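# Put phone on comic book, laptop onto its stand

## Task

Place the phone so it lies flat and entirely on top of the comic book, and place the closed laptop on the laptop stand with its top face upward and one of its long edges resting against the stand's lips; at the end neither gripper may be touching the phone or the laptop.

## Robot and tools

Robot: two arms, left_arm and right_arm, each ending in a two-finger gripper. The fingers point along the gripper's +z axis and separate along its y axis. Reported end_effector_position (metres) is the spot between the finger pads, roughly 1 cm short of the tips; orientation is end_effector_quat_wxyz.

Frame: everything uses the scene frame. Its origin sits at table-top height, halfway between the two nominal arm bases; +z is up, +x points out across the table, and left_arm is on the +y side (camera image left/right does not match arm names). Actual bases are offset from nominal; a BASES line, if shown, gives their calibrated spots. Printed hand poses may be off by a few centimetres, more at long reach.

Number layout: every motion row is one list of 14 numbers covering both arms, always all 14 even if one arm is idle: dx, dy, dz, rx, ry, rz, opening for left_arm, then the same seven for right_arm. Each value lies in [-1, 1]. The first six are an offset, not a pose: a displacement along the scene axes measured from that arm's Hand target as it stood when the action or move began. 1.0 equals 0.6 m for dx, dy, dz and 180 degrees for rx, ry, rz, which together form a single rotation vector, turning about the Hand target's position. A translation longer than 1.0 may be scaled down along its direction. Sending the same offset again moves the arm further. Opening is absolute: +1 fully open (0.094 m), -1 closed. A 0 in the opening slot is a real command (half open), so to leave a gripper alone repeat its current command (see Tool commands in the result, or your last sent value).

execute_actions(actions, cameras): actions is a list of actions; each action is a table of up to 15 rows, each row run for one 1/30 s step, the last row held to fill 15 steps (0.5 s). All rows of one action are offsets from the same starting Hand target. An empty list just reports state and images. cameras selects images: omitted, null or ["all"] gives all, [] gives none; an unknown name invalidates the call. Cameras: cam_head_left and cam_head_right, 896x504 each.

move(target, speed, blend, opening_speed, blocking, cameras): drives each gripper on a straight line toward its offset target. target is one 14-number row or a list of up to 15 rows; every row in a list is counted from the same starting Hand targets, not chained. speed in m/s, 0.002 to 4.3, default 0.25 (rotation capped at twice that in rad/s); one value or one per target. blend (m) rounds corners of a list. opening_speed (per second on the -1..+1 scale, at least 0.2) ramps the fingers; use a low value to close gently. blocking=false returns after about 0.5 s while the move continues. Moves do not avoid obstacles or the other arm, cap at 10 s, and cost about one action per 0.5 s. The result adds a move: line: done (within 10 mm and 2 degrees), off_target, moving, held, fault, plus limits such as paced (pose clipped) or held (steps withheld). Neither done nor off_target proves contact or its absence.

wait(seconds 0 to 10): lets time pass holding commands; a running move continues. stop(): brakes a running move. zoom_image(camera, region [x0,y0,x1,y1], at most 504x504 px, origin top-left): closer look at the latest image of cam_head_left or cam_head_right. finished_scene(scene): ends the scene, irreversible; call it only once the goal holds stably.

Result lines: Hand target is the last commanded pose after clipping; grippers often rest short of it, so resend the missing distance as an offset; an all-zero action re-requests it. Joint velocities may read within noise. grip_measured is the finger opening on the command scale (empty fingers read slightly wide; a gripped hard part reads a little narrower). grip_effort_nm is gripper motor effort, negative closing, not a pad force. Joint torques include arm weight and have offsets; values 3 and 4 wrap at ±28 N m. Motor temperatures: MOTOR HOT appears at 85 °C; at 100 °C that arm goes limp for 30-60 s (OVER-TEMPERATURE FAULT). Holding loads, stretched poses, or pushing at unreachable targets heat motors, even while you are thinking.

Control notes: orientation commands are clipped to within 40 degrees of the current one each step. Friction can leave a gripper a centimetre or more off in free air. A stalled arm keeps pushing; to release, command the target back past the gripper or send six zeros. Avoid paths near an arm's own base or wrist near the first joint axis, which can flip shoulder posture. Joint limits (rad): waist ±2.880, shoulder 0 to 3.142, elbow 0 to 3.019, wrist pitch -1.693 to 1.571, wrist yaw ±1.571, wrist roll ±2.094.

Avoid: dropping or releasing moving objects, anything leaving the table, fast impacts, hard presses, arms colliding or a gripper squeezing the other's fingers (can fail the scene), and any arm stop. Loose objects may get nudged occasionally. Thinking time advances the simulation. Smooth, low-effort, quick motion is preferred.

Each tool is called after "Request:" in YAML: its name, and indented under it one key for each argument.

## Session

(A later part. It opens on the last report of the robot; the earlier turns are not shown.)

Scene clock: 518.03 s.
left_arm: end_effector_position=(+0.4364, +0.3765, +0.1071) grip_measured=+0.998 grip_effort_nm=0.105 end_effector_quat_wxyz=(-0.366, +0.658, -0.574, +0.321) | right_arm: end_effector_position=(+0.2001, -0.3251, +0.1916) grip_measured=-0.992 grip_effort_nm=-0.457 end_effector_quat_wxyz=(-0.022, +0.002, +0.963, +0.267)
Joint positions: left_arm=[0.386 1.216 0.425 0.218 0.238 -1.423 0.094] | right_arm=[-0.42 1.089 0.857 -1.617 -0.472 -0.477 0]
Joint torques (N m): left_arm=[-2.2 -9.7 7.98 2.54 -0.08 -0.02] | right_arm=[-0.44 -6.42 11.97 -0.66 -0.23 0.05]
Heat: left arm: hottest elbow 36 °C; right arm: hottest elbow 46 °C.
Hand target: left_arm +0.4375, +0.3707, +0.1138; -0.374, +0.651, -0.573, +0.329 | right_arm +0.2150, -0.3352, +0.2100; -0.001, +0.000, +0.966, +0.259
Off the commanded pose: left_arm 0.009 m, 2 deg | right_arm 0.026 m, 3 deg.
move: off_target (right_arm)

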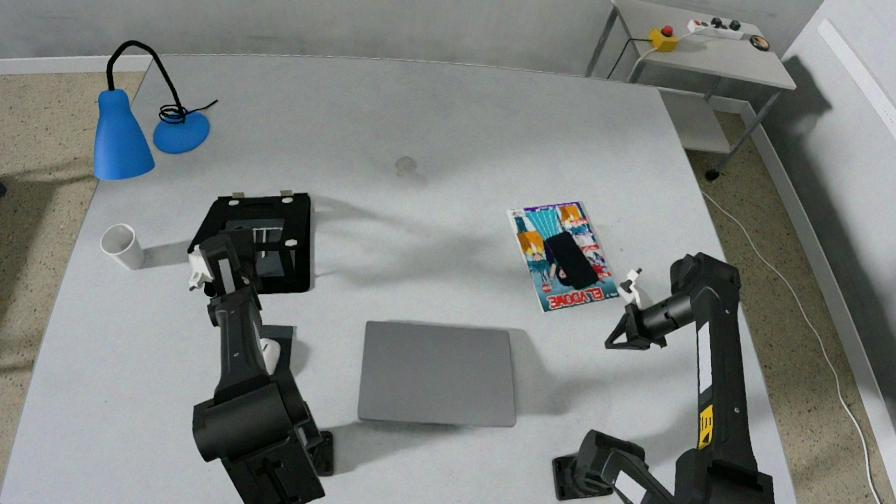

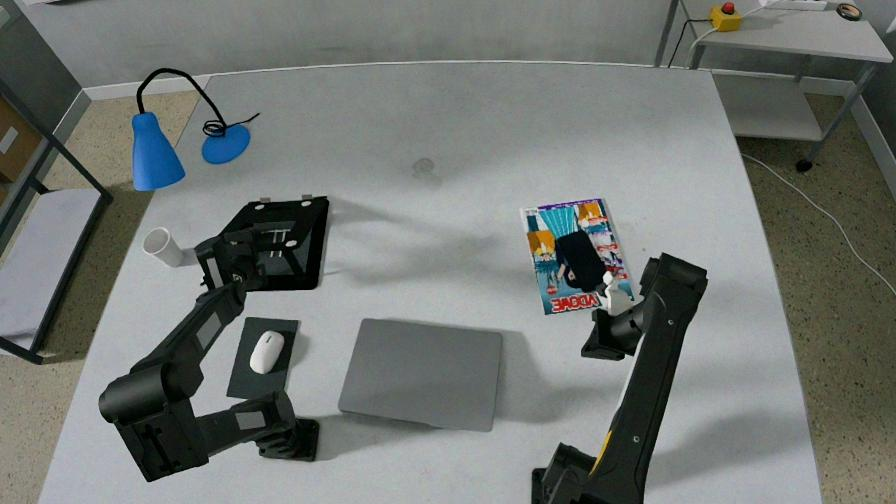

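Request:
move:
  target: [0,0,0,0,0,0,-1, 0,0,0,0,0,0,-1]
  opening_speed: 0.5

Request:
zoom_image:
  camera: "cam_head_left"
  region: [150, 160, 350, 330]

Request:
zoom_image:
  camera: "cam_head_right"
  region: [150, 170, 350, 340]

Scene clock: 525.13 s.
left_arm: end_effector_position=(+0.4408, +0.3769, +0.1217) grip_measured=-0.957 grip_effort_nm=-0.955 end_effector_quat_wxyz=(-0.386, +0.645, -0.571, +0.330) | right_arm: end_effector_position=(+0.2001, -0.3252, +0.1916) grip_measured=-0.992 grip_effort_nm=-0.447 end_effector_quat_wxyz=(-0.022, +0.002, +0.963, +0.267)
Joint positions: left_arm=[0.383 1.196 0.425 0.25 0.238 -1.419 0.002] | right_arm=[-0.42 1.089 0.857 -1.617 -0.472 -0.477 0]
Joint torques (N m): left_arm=[-1.85 -7.65 8.06 1.43 -0.1 -0.07] | right_arm=[-0.38 -6.42 12.01 -0.65 -0.22 0.06]
Heat: left arm: hottest elbow 35 °C; right arm: hottest elbow 46 °C.
Hand target: left_arm +0.4375, +0.3707, +0.1137; -0.374, +0.651, -0.573, +0.329 | right_arm +0.2149, -0.3352, +0.2100; +0.000, +0.000, +0.966, +0.259
Off the commanded pose: left_arm 0.011 m, 2 deg | right_arm 0.026 m, 3 deg.
move: off_target (left_arm, right_arm)

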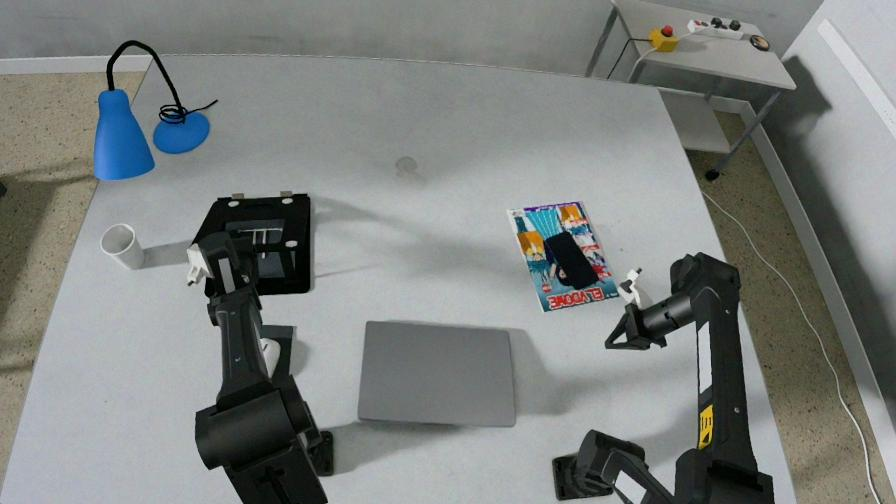

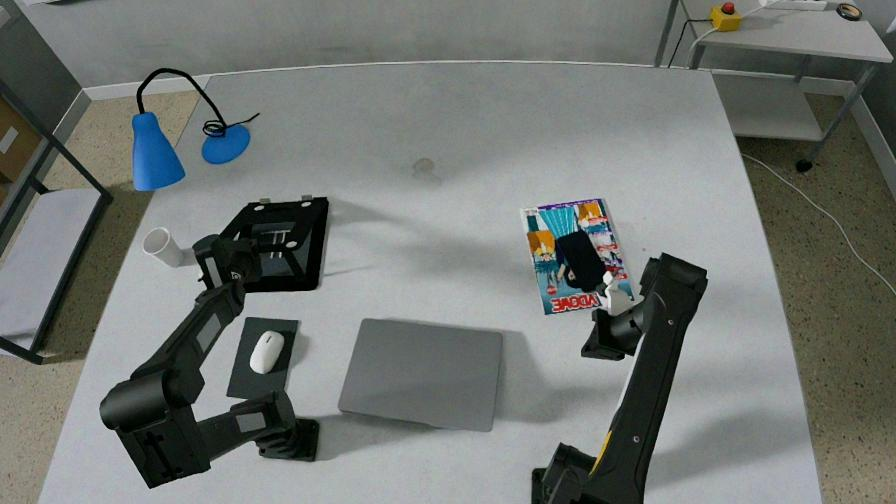

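Scaled by 2.520.

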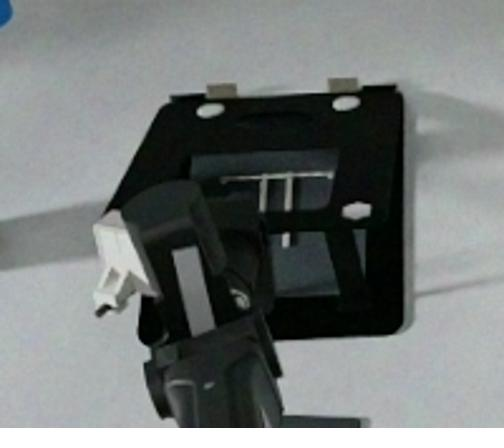

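Scaled by 2.520.

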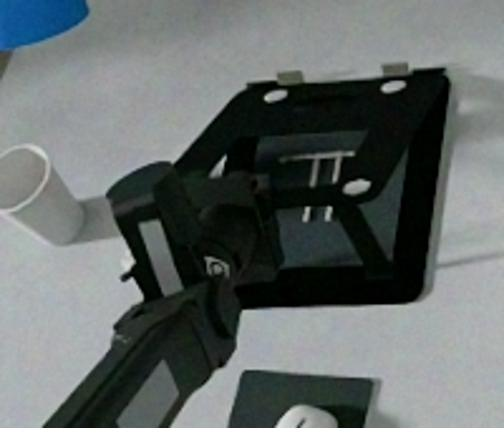

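Request:
move:
  target:
    - [0,0,0.04,0,0,0,-1, 0,0,0,0,0,0,-1]
    - [-0.02,-0.493,0.04,0,0,-0.04,-1, 0,0,0,0,0,0,-1]
  speed: [0.08,0.1]

Request:
zoom_image:
  camera: "cam_head_left"
  region: [250, 160, 510, 340]

Request:
zoom_image:
  camera: "cam_head_right"
  region: [250, 160, 510, 340]

Scene clock: 537.20 s.
left_arm: end_effector_position=(+0.4109, +0.1006, +0.1224) grip_measured=-0.958 grip_effort_nm=-1.013 end_effector_quat_wxyz=(-0.359, +0.629, -0.600, +0.339) | right_arm: end_effector_position=(+0.2001, -0.3252, +0.1916) grip_measured=-0.992 grip_effort_nm=-0.447 end_effector_quat_wxyz=(-0.022, +0.002, +0.963, +0.267)
Joint positions: left_arm=[-0.599 1.146 0.436 0.076 -0.524 -1.918 0.002] | right_arm=[-0.42 1.089 0.857 -1.617 -0.472 -0.477 0]
Joint torques (N m): left_arm=[-3.55 -5.25 15.01 0.95 0.27 0.23] | right_arm=[-0.38 -6.42 12 -0.66 -0.23 0.05]
Heat: left arm: hottest elbow 35 °C; right arm: hottest elbow 47 °C.
Hand target: left_arm +0.4254, +0.0747, +0.1377; -0.353, +0.613, -0.612, +0.352 | right_arm +0.2149, -0.3352, +0.2100; +0.000, +0.000, +0.966, +0.259
Off the commanded pose: left_arm 0.033 m, 3 deg | right_arm 0.026 m, 3 deg.
move: off_target (left_arm, right_arm)

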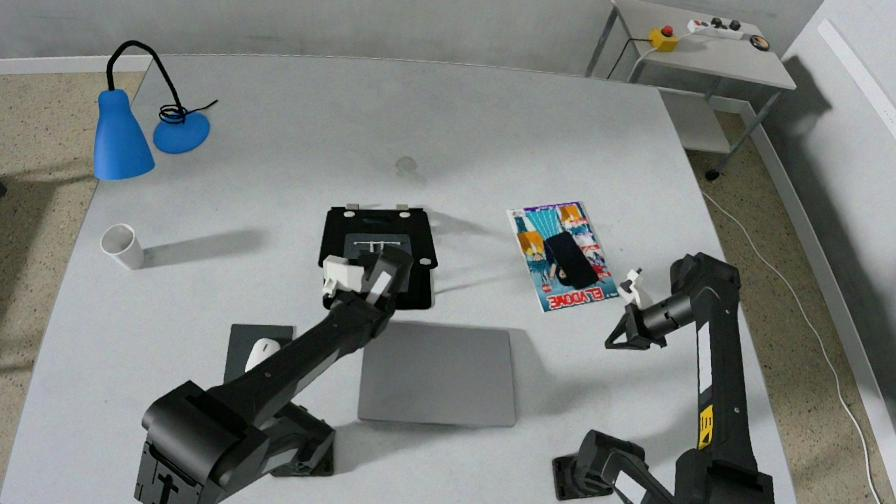

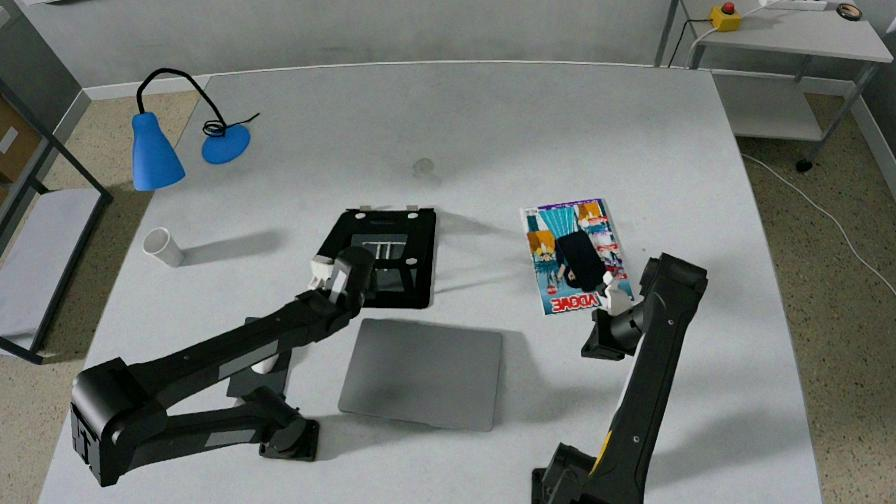

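Scaled by 1.938.

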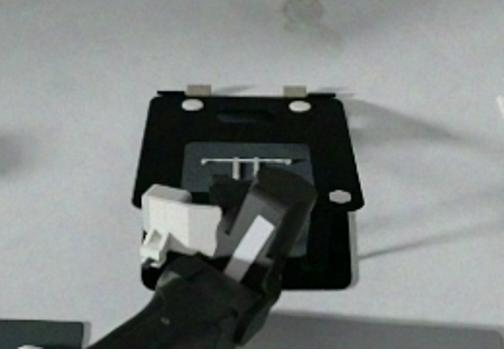

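Scaled by 1.938.

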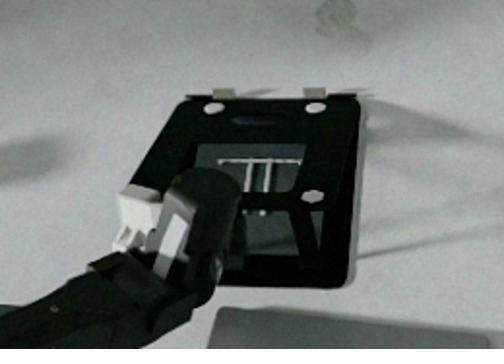

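Request:
move:
  target:
    - [0.01,-0.1,0.0,0,0,-0.017,-1, 0,0,0,0,0,0,-1]
    - [0.01,-0.1,-0.04,0,0,-0.017,-1, 0,0,0,0,0,0,-1]
  speed: [0.08,0.05]

Request:
zoom_image:
  camera: "cam_head_left"
  region: [250, 160, 510, 340]

Request:
zoom_image:
  camera: "cam_head_right"
  region: [250, 160, 510, 340]

Scene clock: 543.90 s.
left_arm: end_effector_position=(+0.4261, +0.0385, +0.1219) grip_measured=-0.959 grip_effort_nm=-1.009 end_effector_quat_wxyz=(-0.358, +0.609, -0.609, +0.361) | right_arm: end_effector_position=(+0.2001, -0.3252, +0.1916) grip_measured=-0.992 grip_effort_nm=-0.447 end_effector_quat_wxyz=(-0.022, +0.002, +0.963, +0.267)
Joint positions: left_arm=[-0.721 1.293 0.526 0.145 -0.589 -1.954 0.002] | right_arm=[-0.42 1.089 0.857 -1.617 -0.472 -0.477 0]
Joint torques (N m): left_arm=[-3.31 -5.3 12.04 1.54 0.71 0.18] | right_arm=[-0.44 -6.42 11.99 -0.64 -0.22 0.05]
Heat: left arm: hottest elbow 35 °C; right arm: hottest elbow 47 °C.
Hand target: left_arm +0.4314, +0.0148, +0.1137; -0.343, +0.597, -0.629, +0.362 | right_arm +0.2149, -0.3352, +0.2100; +0.000, +0.000, +0.966, +0.259
Off the commanded pose: left_arm 0.026 m, 3 deg | right_arm 0.026 m, 3 deg.
move: off_target (left_arm, right_arm)

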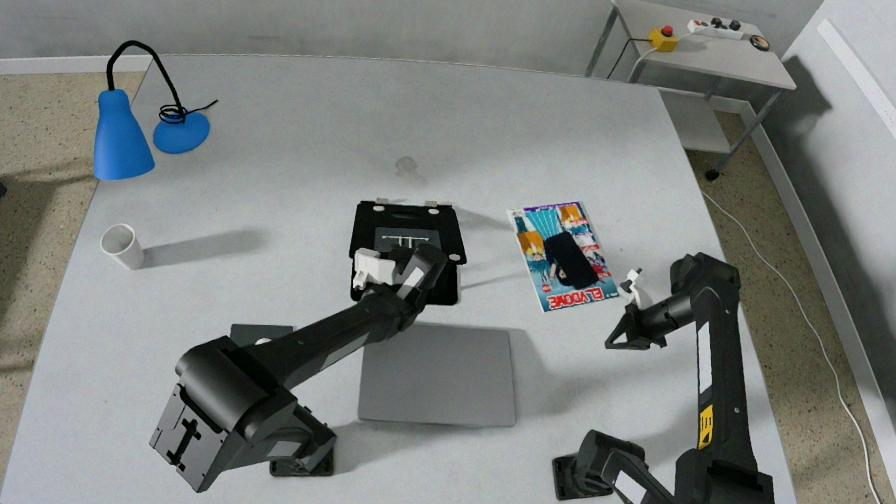

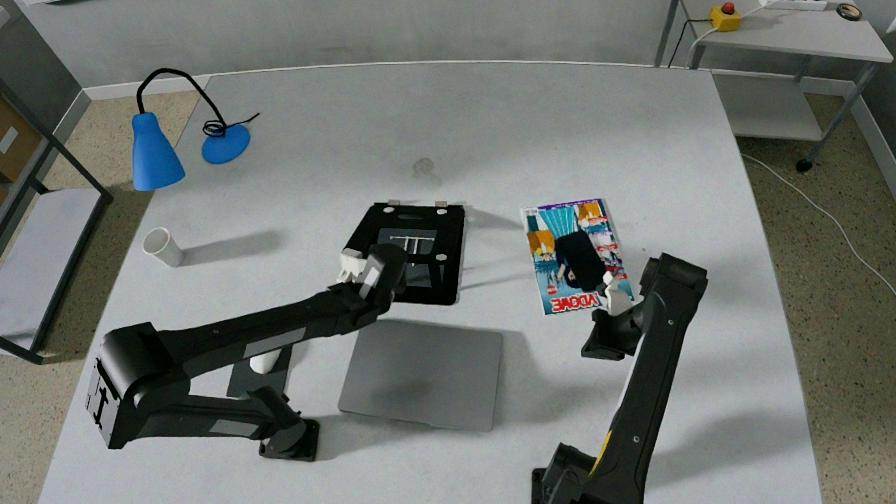

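Scaled by 1.938.

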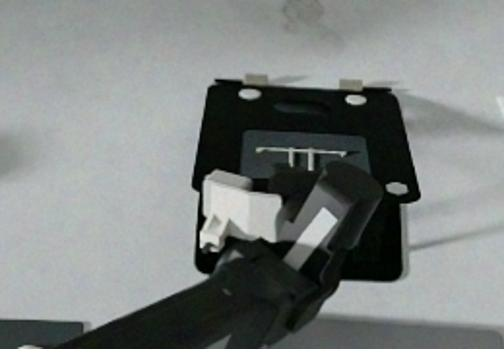

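Scaled by 1.938.

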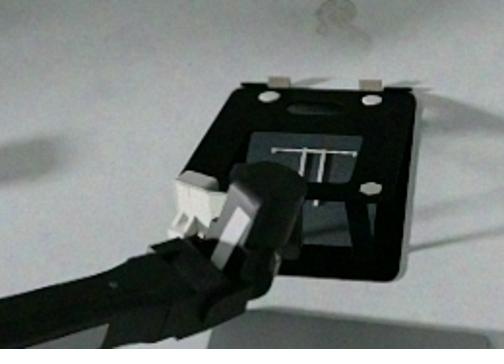

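Request:
move:
  target: [0,0,0,0,0,0,0.6, 0,0,0,0,0,0,-1]
  opening_speed: 1
  cameras: []

Request:
move:
  target:
    - [-0.18,0,0.12,0,0,0,0.6, 0,0,0,0,0,0,-1]
    - [-0.2,0.1,0.3,0,0,0,0.6, 0,0,0.05,0,0.25,-0.433,-1]
    - [-0.385,0.36,0.18,-0.142,0.327,-0.072,1, 0,0,0.05,0,0.25,-0.433,1]
  speed: [0.1,0.25,0.3]

Scene clock: 564.07 s.
left_arm: end_effector_position=(+0.4240, +0.0318, +0.1102) grip_measured=+0.597 grip_effort_nm=0.129 end_effector_quat_wxyz=(-0.352, +0.603, -0.623, +0.352) | right_arm: end_effector_position=(+0.2001, -0.3252, +0.1916) grip_measured=-0.992 grip_effort_nm=-0.447 end_effector_quat_wxyz=(-0.022, +0.002, +0.963, +0.267)
Joint positions: left_arm=[-0.732 1.324 0.528 0.149 -0.579 -1.947 0.075] | right_arm=[-0.42 1.089 0.857 -1.617 -0.472 -0.477 0]
Joint torques (N m): left_arm=[-2.73 -7.41 11.97 1.42 0.29 0.05] | right_arm=[-0.5 -6.42 11.99 -0.66 -0.22 0.05]
Motor temperatures (°C): left_arm=[23 27 36 24 32 24 29] | right_arm=[27 31 48 25 29 23 26]
Heat: left arm: hottest elbow 36 °C; right arm: hottest elbow 48 °C.
Hand target: left_arm +0.4314, +0.0148, +0.1136; -0.343, +0.597, -0.629, +0.362 | right_arm +0.2149, -0.3352, +0.2100; +0.000, +0.000, +0.966, +0.259
Off the commanded pose: left_arm 0.019 m, 2 deg | right_arm 0.026 m, 3 deg.
move: off_target (left_arm, right_arm)
No camera images: "cameras" was empty.

Scene clock: 572.23 s.
left_arm: end_effector_position=(+0.1906, +0.2222, +0.1973) grip_measured=+0.998 grip_effort_nm=0.129 end_effector_quat_wxyz=(+0.155, +0.697, -0.678, +0.174) | right_arm: end_effector_position=(+0.2033, -0.3278, +0.2164) grip_measured=+0.998 grip_effort_nm=0.071 end_effector_quat_wxyz=(-0.195, +0.686, +0.678, +0.177)
Joint positions: left_arm=[0.329 0.758 0.715 -1.67 0.45 -1.208 0.094] | right_arm=[-0.425 1.071 0.914 -1.671 -0.473 1.1 0.094]
Joint torques (N m): left_arm=[-0.26 -2.84 15.82 -0.34 0.09 0.07] | right_arm=[0.15 -7.82 12.15 -0.66 -0.12 0.21]
Heat: left arm: hottest elbow 37 °C; right arm: hottest elbow 48 °C.
Hand target: left_arm +0.2004, +0.2308, +0.2217; +0.181, +0.683, -0.683, +0.183 | right_arm +0.2149, -0.3352, +0.2400; -0.183, +0.683, +0.683, +0.183
Off the commanded pose: left_arm 0.028 m, 4 deg | right_arm 0.027 m, 2 deg.
joint sent to its limit (left arm) — joint 4 (wrist pitch), lower limit. The joint targets are off in orientation, not in position.
joint sent to its limit (right arm) — joint 4 (wrist pitch), lower limit. The joint targets still meet the commanded pose.
move: off_target (left_arm, right_arm); target 3's new opening was sent with left_arm's hand 0.028 m and 4 deg from that target

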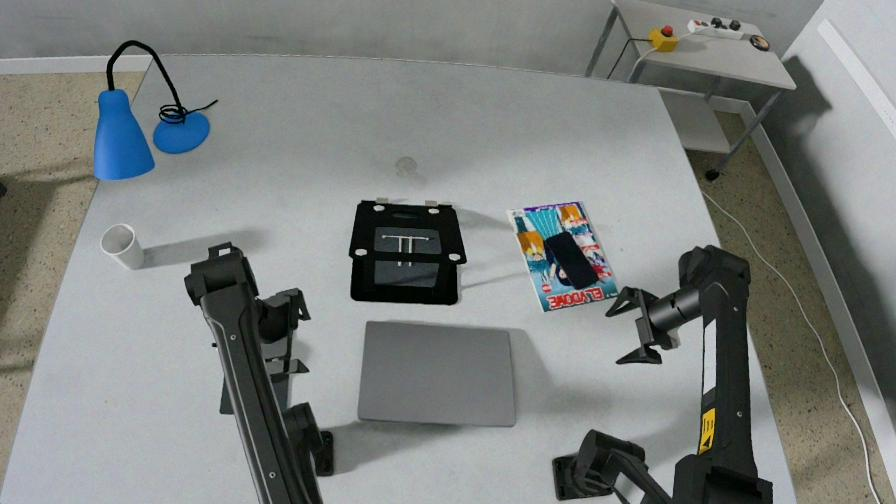

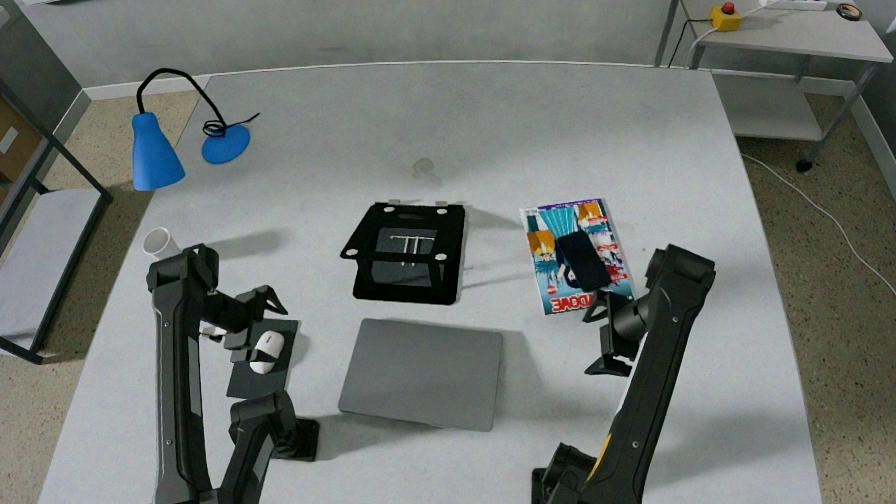

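Request:
zoom_image:
  camera: "cam_head_left"
  region: [330, 180, 530, 310]

Request:
zoom_image:
  camera: "cam_head_right"
  region: [320, 180, 520, 310]

Request:
zoom_image:
  camera: "cam_head_right"
  region: [200, 270, 320, 410]

Scaled by 2.520.

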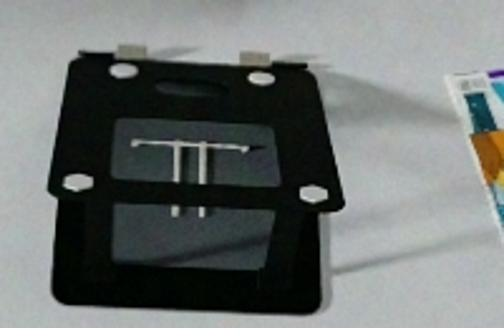

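Scaled by 2.520.

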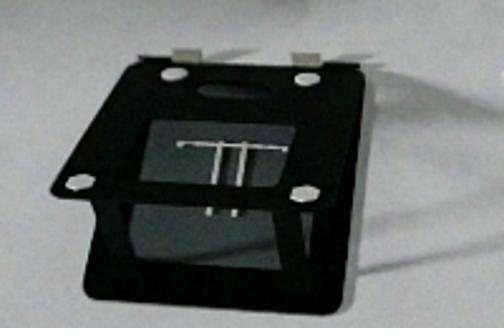

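Scaled by 3.600.

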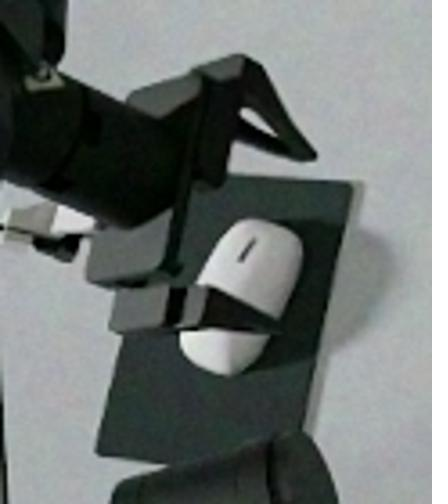

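Request:
move:
  target: [0.011,-0.1,-0.33,0,0,0,1, -0.03,0.19,-0.36,0,0,0,1]
  speed: 0.2

Request:
zoom_image:
  camera: "cam_head_left"
  region: [310, 290, 570, 460]

Request:
zoom_image:
  camera: "cam_head_right"
  region: [290, 290, 550, 460]

Scene clock: 588.13 s.
left_arm: end_effector_position=(+0.2104, +0.1743, +0.0279) grip_measured=+0.998 grip_effort_nm=0.129 end_effector_quat_wxyz=(+0.176, +0.685, -0.682, +0.187) | right_arm: end_effector_position=(+0.2024, -0.2241, +0.0311) grip_measured=+0.999 grip_effort_nm=0.066 end_effector_quat_wxyz=(-0.176, +0.683, +0.683, +0.191)
Joint positions: left_arm=[0.068 1.02 0.348 -0.936 0.518 -1.468 0.094] | right_arm=[-0.008 1.178 0.455 -0.825 -0.526 1.574 0.094]
Joint torques (N m): left_arm=[-2.96 -3.49 7.32 0.58 0.36 -0.1] | right_arm=[1.44 -5.07 5.42 0.51 -0.17 0.22]
Heat: left arm: hottest elbow 37 °C; right arm: hottest elbow 46 °C.
Hand target: left_arm +0.2069, +0.1707, +0.0236; +0.182, +0.683, -0.683, +0.183 | right_arm +0.1970, -0.2212, +0.0240; -0.183, +0.683, +0.683, +0.183
Off the commanded pose: left_arm 0.006 m, 1 deg | right_arm 0.009 m, 1 deg.
move: done

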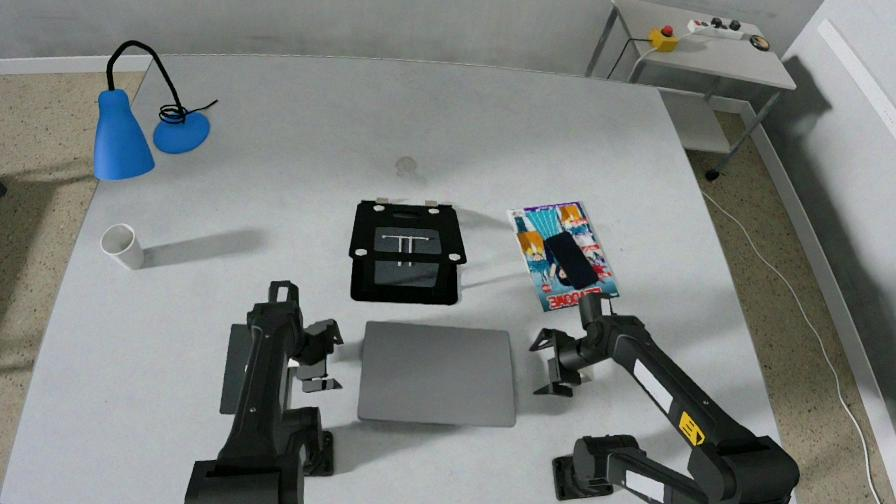

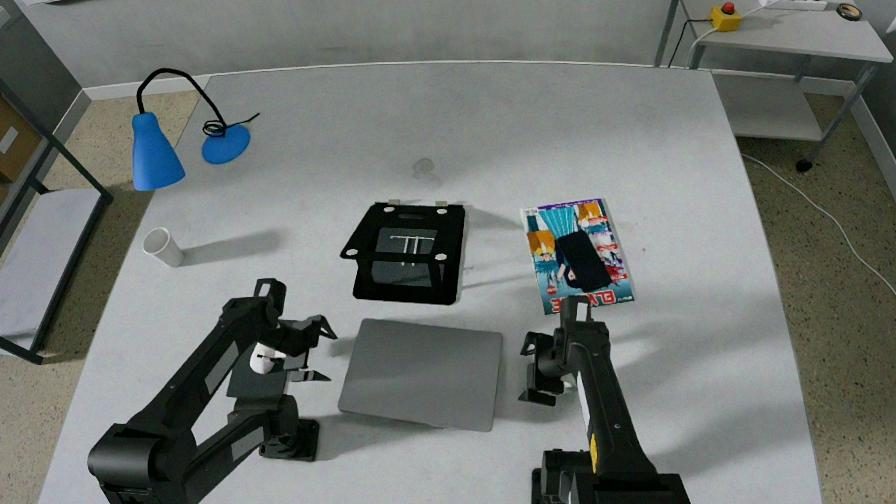

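Scaled by 1.938.

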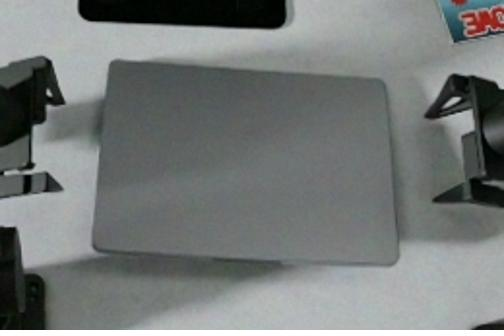

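Scaled by 1.938.

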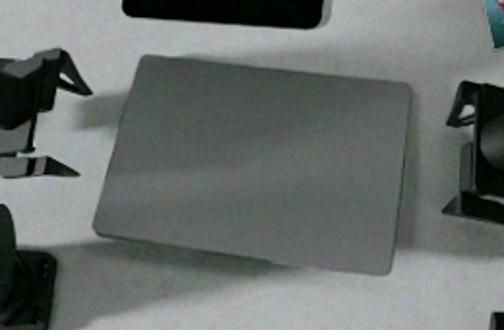

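Request:
move:
  target:
    - [-0.013,-0.01,-0.025,0,0,0,1, -0.03,0.01,-0.03,0,0,0,1]
    - [-0.013,-0.14,-0.025,0,0,0,1, -0.03,0.145,-0.03,0,0,0,1]
  speed: [0.1,0.06]

Request:
zoom_image:
  camera: "cam_head_left"
  region: [310, 290, 570, 460]

Request:
zoom_image:
  camera: "cam_head_right"
  region: [290, 290, 550, 460]

Scene clock: 596.03 s.
left_arm: end_effector_position=(+0.1988, +0.1318, +0.0106) grip_measured=+0.999 grip_effort_nm=0.095 end_effector_quat_wxyz=(+0.142, +0.674, -0.707, +0.158) | right_arm: end_effector_position=(+0.1895, -0.1773, +0.0135) grip_measured=+0.999 grip_effort_nm=0.051 end_effector_quat_wxyz=(-0.142, +0.698, +0.680, +0.173)
Joint positions: left_arm=[-0.261 0.978 0.291 -0.767 0.412 -1.779 0.094] | right_arm=[0.264 1.145 0.388 -0.636 -0.417 1.905 0.094]
Joint torques (N m): left_arm=[-10.34 -1.55 8.36 3.4 3.67 -1.56] | right_arm=[8.06 -2.78 5.75 2.56 -2.55 0.96]
Heat: left arm: hottest elbow 37 °C; right arm: hottest elbow 44 °C.
Hand target: left_arm +0.1992, +0.0868, +0.0087; +0.181, +0.683, -0.683, +0.184 | right_arm +0.1789, -0.1342, +0.0060; -0.184, +0.683, +0.683, +0.183
Off the commanded pose: left_arm 0.045 m, 6 deg | right_arm 0.045 m, 5 deg.
move: off_target (left_arm, right_arm)

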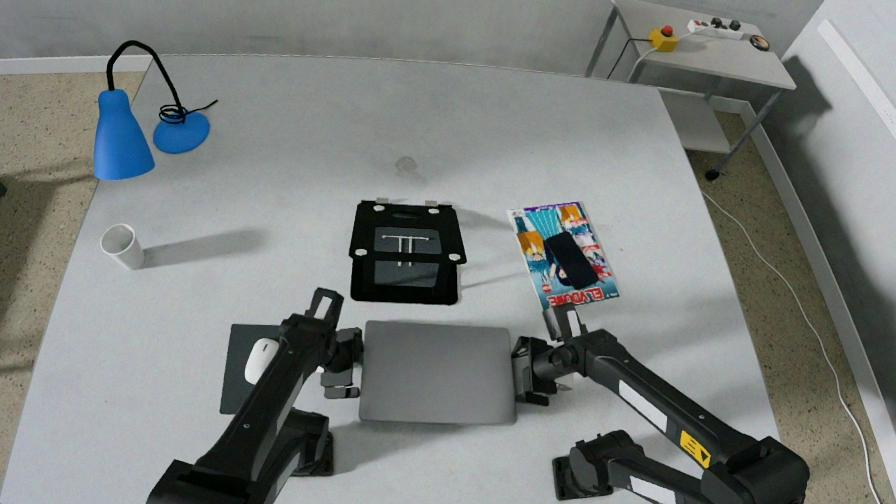

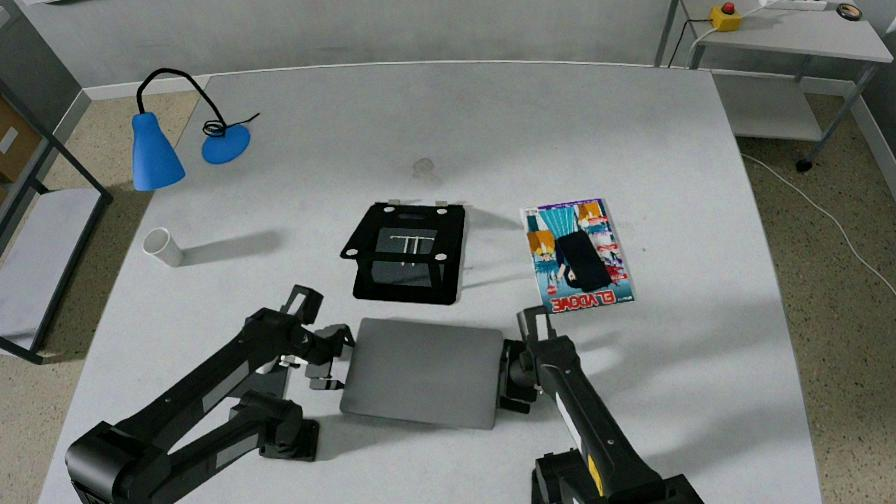

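Scaled by 1.938.

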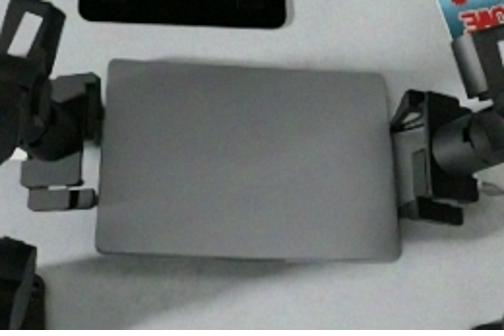

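Scaled by 1.938.

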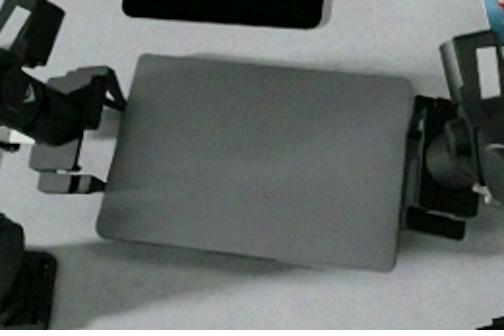

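Request:
move:
  target: [0.03,-0.01,0.17,0,0,0,1, 0.03,0.01,0.17,0,0,0,1]
  speed: 0.05

Request:
zoom_image:
  camera: "cam_head_left"
  region: [310, 290, 570, 460]

Request:
zoom_image:
  camera: "cam_head_right"
  region: [290, 290, 550, 460]

Scene clock: 601.57 s.
left_arm: end_effector_position=(+0.1646, +0.1273, +0.0484) grip_measured=+0.999 grip_effort_nm=0.095 end_effector_quat_wxyz=(+0.183, +0.677, -0.706, +0.101) | right_arm: end_effector_position=(+0.1435, -0.1833, +0.0454) grip_measured=+0.999 grip_effort_nm=0.056 end_effector_quat_wxyz=(-0.180, +0.715, +0.670, +0.085)
Joint positions: left_arm=[-0.328 0.862 0.362 -1.071 0.421 -1.828 0.094] | right_arm=[0.31 1.03 0.44 -0.979 -0.4 1.951 0.094]
Joint torques (N m): left_arm=[-4.37 -4.25 22 0.81 3.45 -1.15] | right_arm=[4.25 -7.94 16.55 0.84 -3.38 0.44]
Motor temperatures (°C): left_arm=[23 27 38 24 38 24 28] | right_arm=[27 31 44 25 33 24 25]
Heat: left arm: hottest elbow 38 °C; right arm: hottest elbow 44 °C.
Hand target: left_arm +0.2172, +0.0808, +0.1107; +0.181, +0.683, -0.683, +0.183 | right_arm +0.1968, -0.1281, +0.1080; -0.183, +0.683, +0.683, +0.183
Off the commanded pose: left_arm 0.094 m, 10 deg | right_arm 0.099 m, 12 deg.
move: off_target (left_arm, right_arm)

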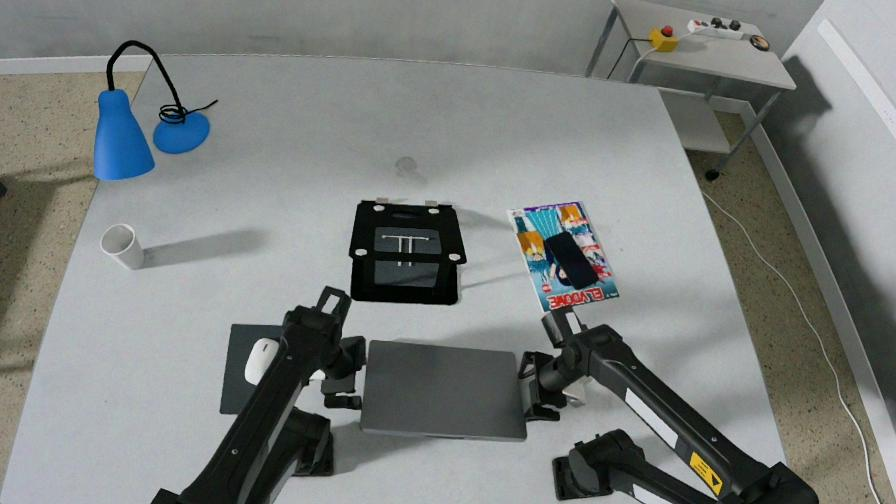

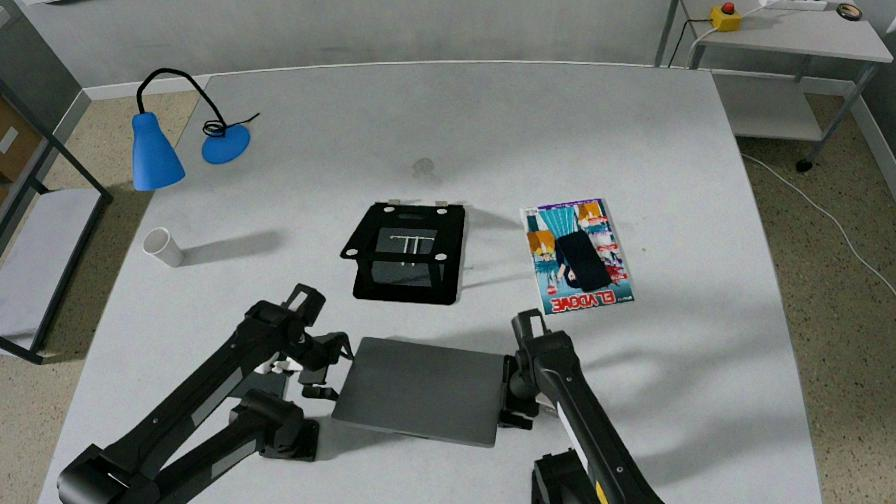

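Scaled by 1.938.

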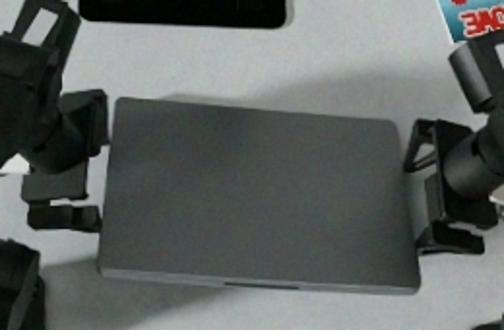

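Scaled by 1.938.

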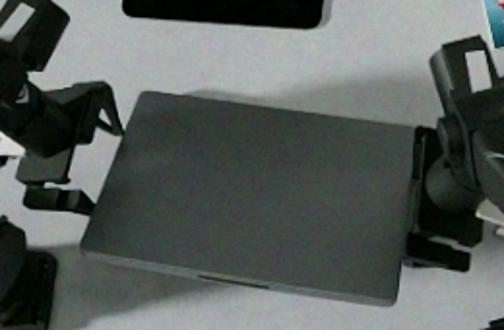

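Request:
move:
  target:
    - [0.05,0.0,0.2,0,0,0,1, 0.05,0.0,0.2,0,0,0,1]
    - [0.2,0.05,0.27,0,0,0,1, 0.2,0.05,0.27,0,0,0,1]
  speed: 0.08
  blend: [0.03,0]

Request:
zoom_image:
  camera: "cam_head_left"
  region: [310, 240, 570, 420]

Request:
zoom_image:
  camera: "cam_head_right"
  region: [290, 240, 550, 420]

Scene clock: 613.90 s.
left_arm: end_effector_position=(+0.3177, +0.1099, +0.2466) grip_measured=+0.999 grip_effort_nm=0.066 end_effector_quat_wxyz=(+0.196, +0.687, -0.681, +0.160) | right_arm: end_effector_position=(+0.3020, -0.1070, +0.2509) grip_measured=+1.000 grip_effort_nm=0.007 end_effector_quat_wxyz=(-0.190, +0.688, +0.680, +0.171)
Joint positions: left_arm=[-0.192 1.113 1.035 -1.454 0.511 -1.753 0.094] | right_arm=[0.334 1.239 1.141 -1.311 -0.493 1.962 0.094]
Joint torques (N m): left_arm=[0.26 -7.71 17.33 -0.14 0.33 0.16] | right_arm=[1.14 -9.11 13.12 -0.03 -0.14 0.21]
Motor temperatures (°C): left_arm=[23 26 39 24 44 25 28] | right_arm=[27 31 49 25 40 24 25]
Heat: left arm: hottest wrist yaw 44 °C; right arm: hottest elbow 49 °C.
Hand target: left_arm +0.3372, +0.1108, +0.2725; +0.181, +0.683, -0.683, +0.183 | right_arm +0.3169, -0.0982, +0.2700; -0.183, +0.683, +0.683, +0.183
Off the commanded pose: left_arm 0.033 m, 3 deg | right_arm 0.026 m, 2 deg.
move: off_target (left_arm, right_arm)

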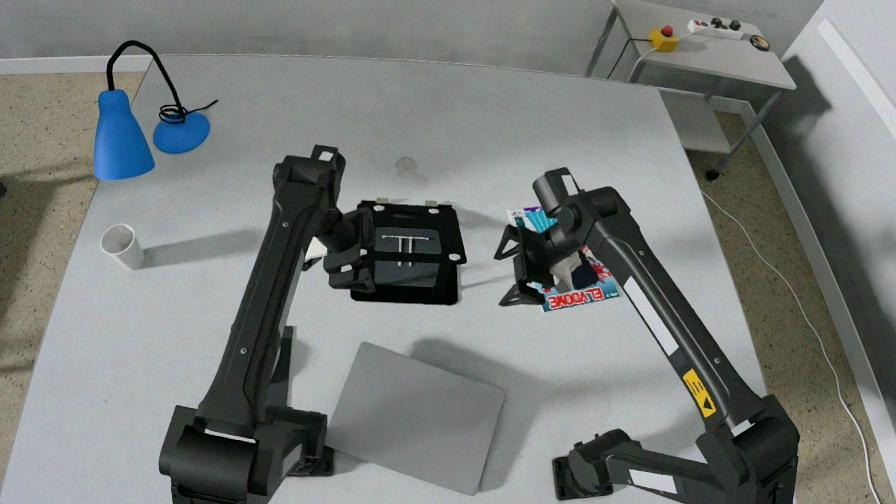

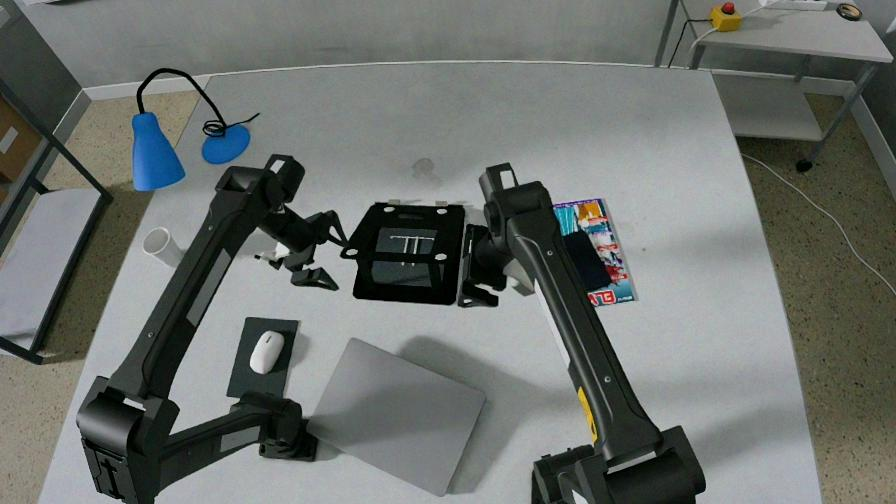

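Scaled by 1.938.

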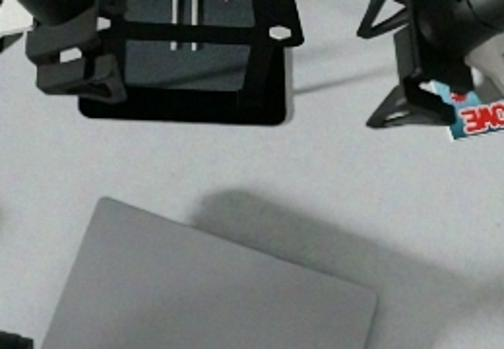

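Scaled by 1.938.

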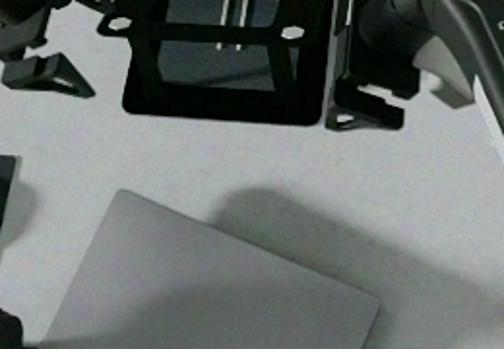

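Request:
move:
  target:
    - [0.0,0.3,0.05,0,0,0,-1, -0.1,-0.1,0.08,0,0,0,-1]
    - [0.0,0.3,0.05,0.0833,0,0,-1, -0.3,-0.05,0.05,-0.1667,0,0.25,-1]
    - [0.0,0.3,0.05,0.0833,0,0,-1, -0.67,0.16,0.0,-0.1667,0,0.5,-1]
  speed: 0.3

Scene clock: 655.67 s.
left_arm: end_effector_position=(+0.3221, +0.2902, +0.2781) grip_measured=-0.981 grip_effort_nm=-0.994 end_effector_quat_wxyz=(+0.084, +0.708, -0.694, +0.097) | right_arm: end_effector_position=(-0.0810, -0.0170, +0.2511) grip_measured=-0.991 grip_effort_nm=-0.486 end_effector_quat_wxyz=(-0.098, +0.049, +0.990, -0.084)
Joint positions: left_arm=[0.28 1.138 1.178 -1.67 0.252 -1.276 0.001] | right_arm=[1.621 1.203 1.156 -1.672 -0.212 1.71 0]
Joint torques (N m): left_arm=[-2.84 -7.82 16.68 -0.18 -0.02 -0.06] | right_arm=[1.26 -8.59 12.36 -0.51 -0.1 0.1]
Motor temperatures (°C): left_arm=[23 26 41 24 34 24 28] | right_arm=[27 31 51 25 30 23 25]
Heat: left arm: hottest elbow 41 °C; right arm: hottest elbow 51 °C.
Hand target: left_arm +0.3372, +0.2908, +0.3026; +0.091, +0.701, -0.701, +0.093 | right_arm -0.0851, -0.0022, +0.2699; -0.093, +0.027, +0.982, -0.163
Off the commanded pose: left_arm 0.029 m, 1 deg | right_arm 0.024 m, 10 deg.
joint sent to its limit (left arm) — joint 4 (wrist pitch), lower limit. The joint targets are off in orientation, not in position.
joint sent to its limit (right arm) — joint 4 (wrist pitch), lower limit. The joint targets are off in orientation, not in position.
move: off_target (left_arm, right_arm)

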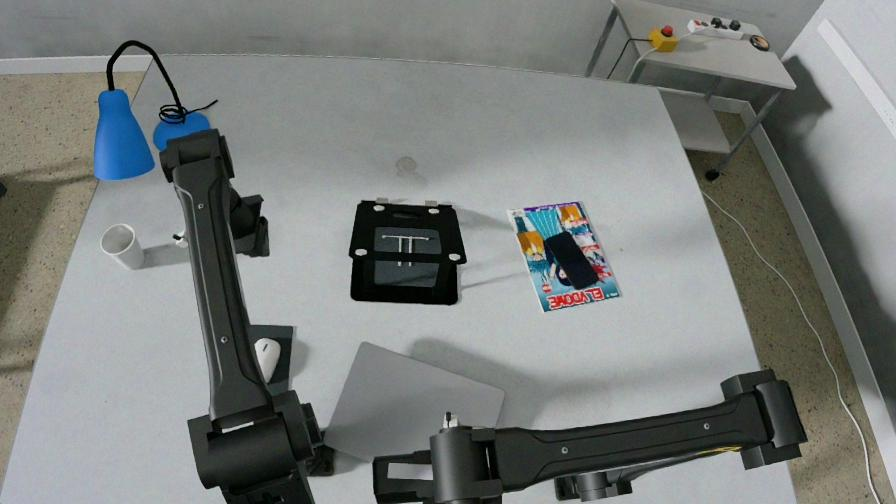

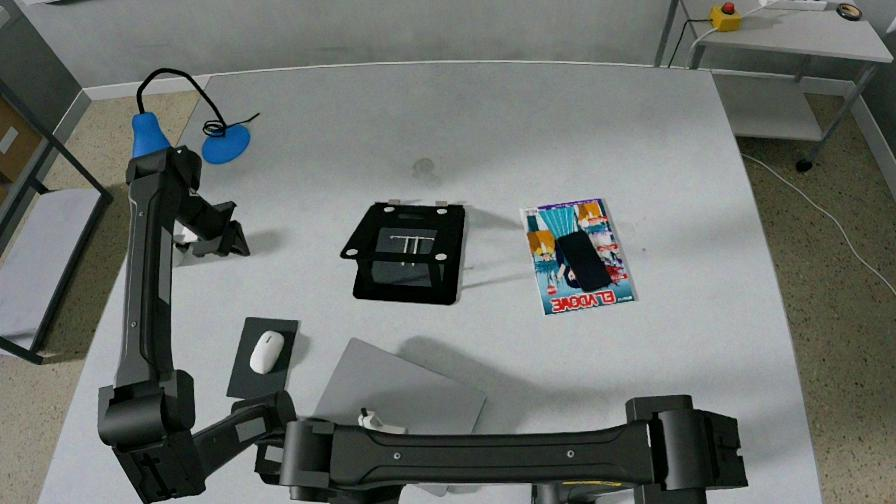

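Request:
move:
  target:
    - [0,0,0,0,0,0,-1, -0.01,0.02,-0.2,0.104,-0.115,0.017,-1]
    - [0,0,0,0,0,0,-1, -0.01,0.02,-0.41,0.104,-0.115,0.017,-1]
  speed: 0.2

Request:
zoom_image:
  camera: "cam_head_left"
  region: [310, 324, 570, 504]

Request:
zoom_image:
  camera: "cam_head_right"
  region: [290, 324, 550, 504]

Scene clock: 665.57 s.
left_arm: end_effector_position=(+0.3221, +0.2902, +0.2781) grip_measured=-0.981 grip_effort_nm=-0.994 end_effector_quat_wxyz=(+0.084, +0.708, -0.694, +0.097) | right_arm: end_effector_position=(-0.0882, +0.0130, +0.0318) grip_measured=-0.991 grip_effort_nm=-0.491 end_effector_quat_wxyz=(+0.082, +0.018, +0.996, +0.009)
Joint positions: left_arm=[0.28 1.138 1.178 -1.67 0.252 -1.276 0.001] | right_arm=[1.834 1.432 0.753 -0.922 0.163 1.878 0]
Joint torques (N m): left_arm=[-2.37 -6.95 17.09 -0.18 0 -0.06] | right_arm=[1.38 -9.52 5.7 0.35 0.25 0.21]
Heat: left arm: hottest elbow 44 °C; right arm: hottest elbow 49 °C.
Hand target: left_arm +0.3372, +0.2908, +0.3026; +0.091, +0.701, -0.701, +0.093 | right_arm -0.0911, +0.0098, +0.0240; +0.085, +0.015, +0.996, +0.003
Off the commanded pose: left_arm 0.029 m, 1 deg | right_arm 0.009 m, 1 deg.
joint sent to its limit (left arm) — joint 4 (wrist pitch), lower limit. The joint targets are off in orientation, not in position.
move: off_target (left_arm)

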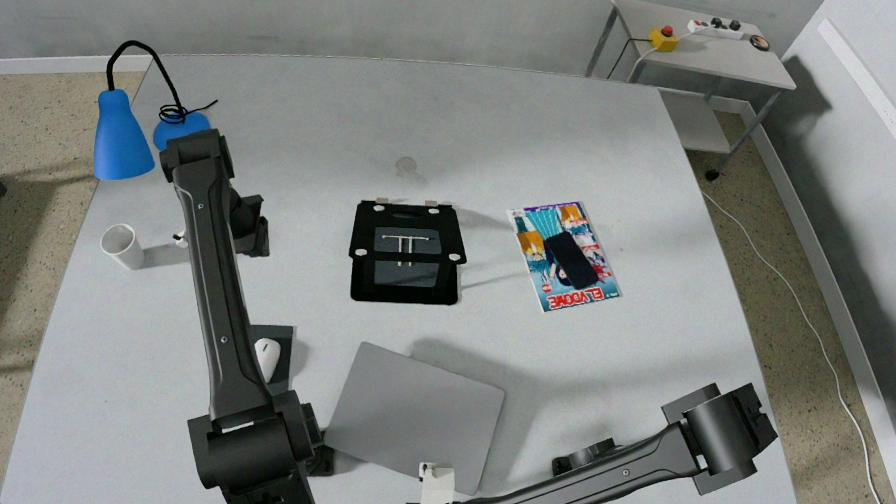

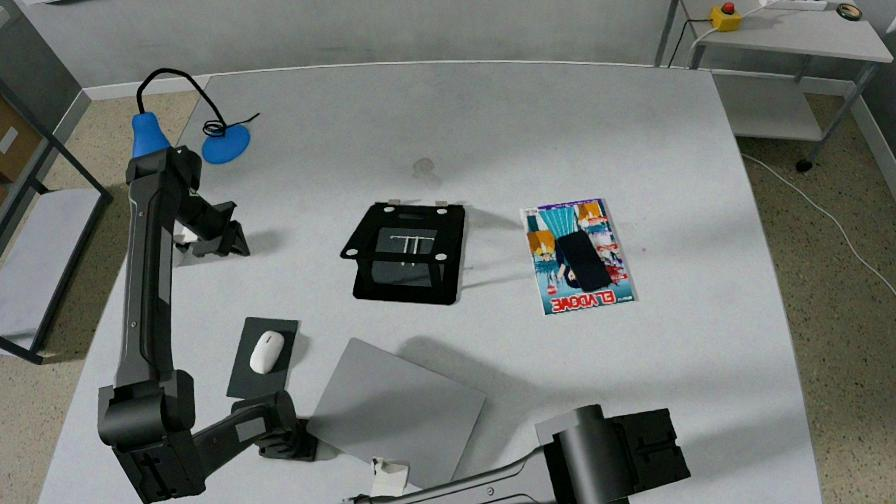

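Scaled by 1.938.

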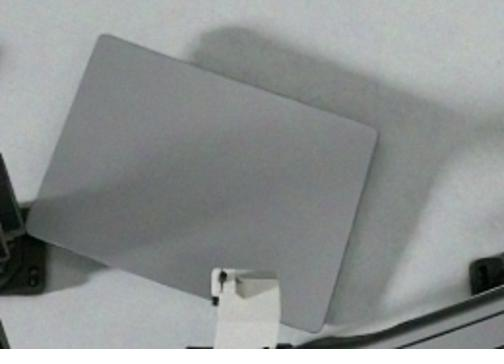

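Scaled by 1.938.

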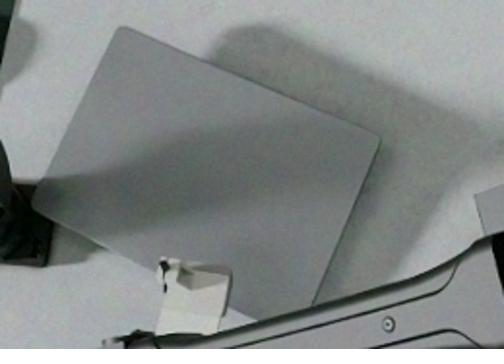

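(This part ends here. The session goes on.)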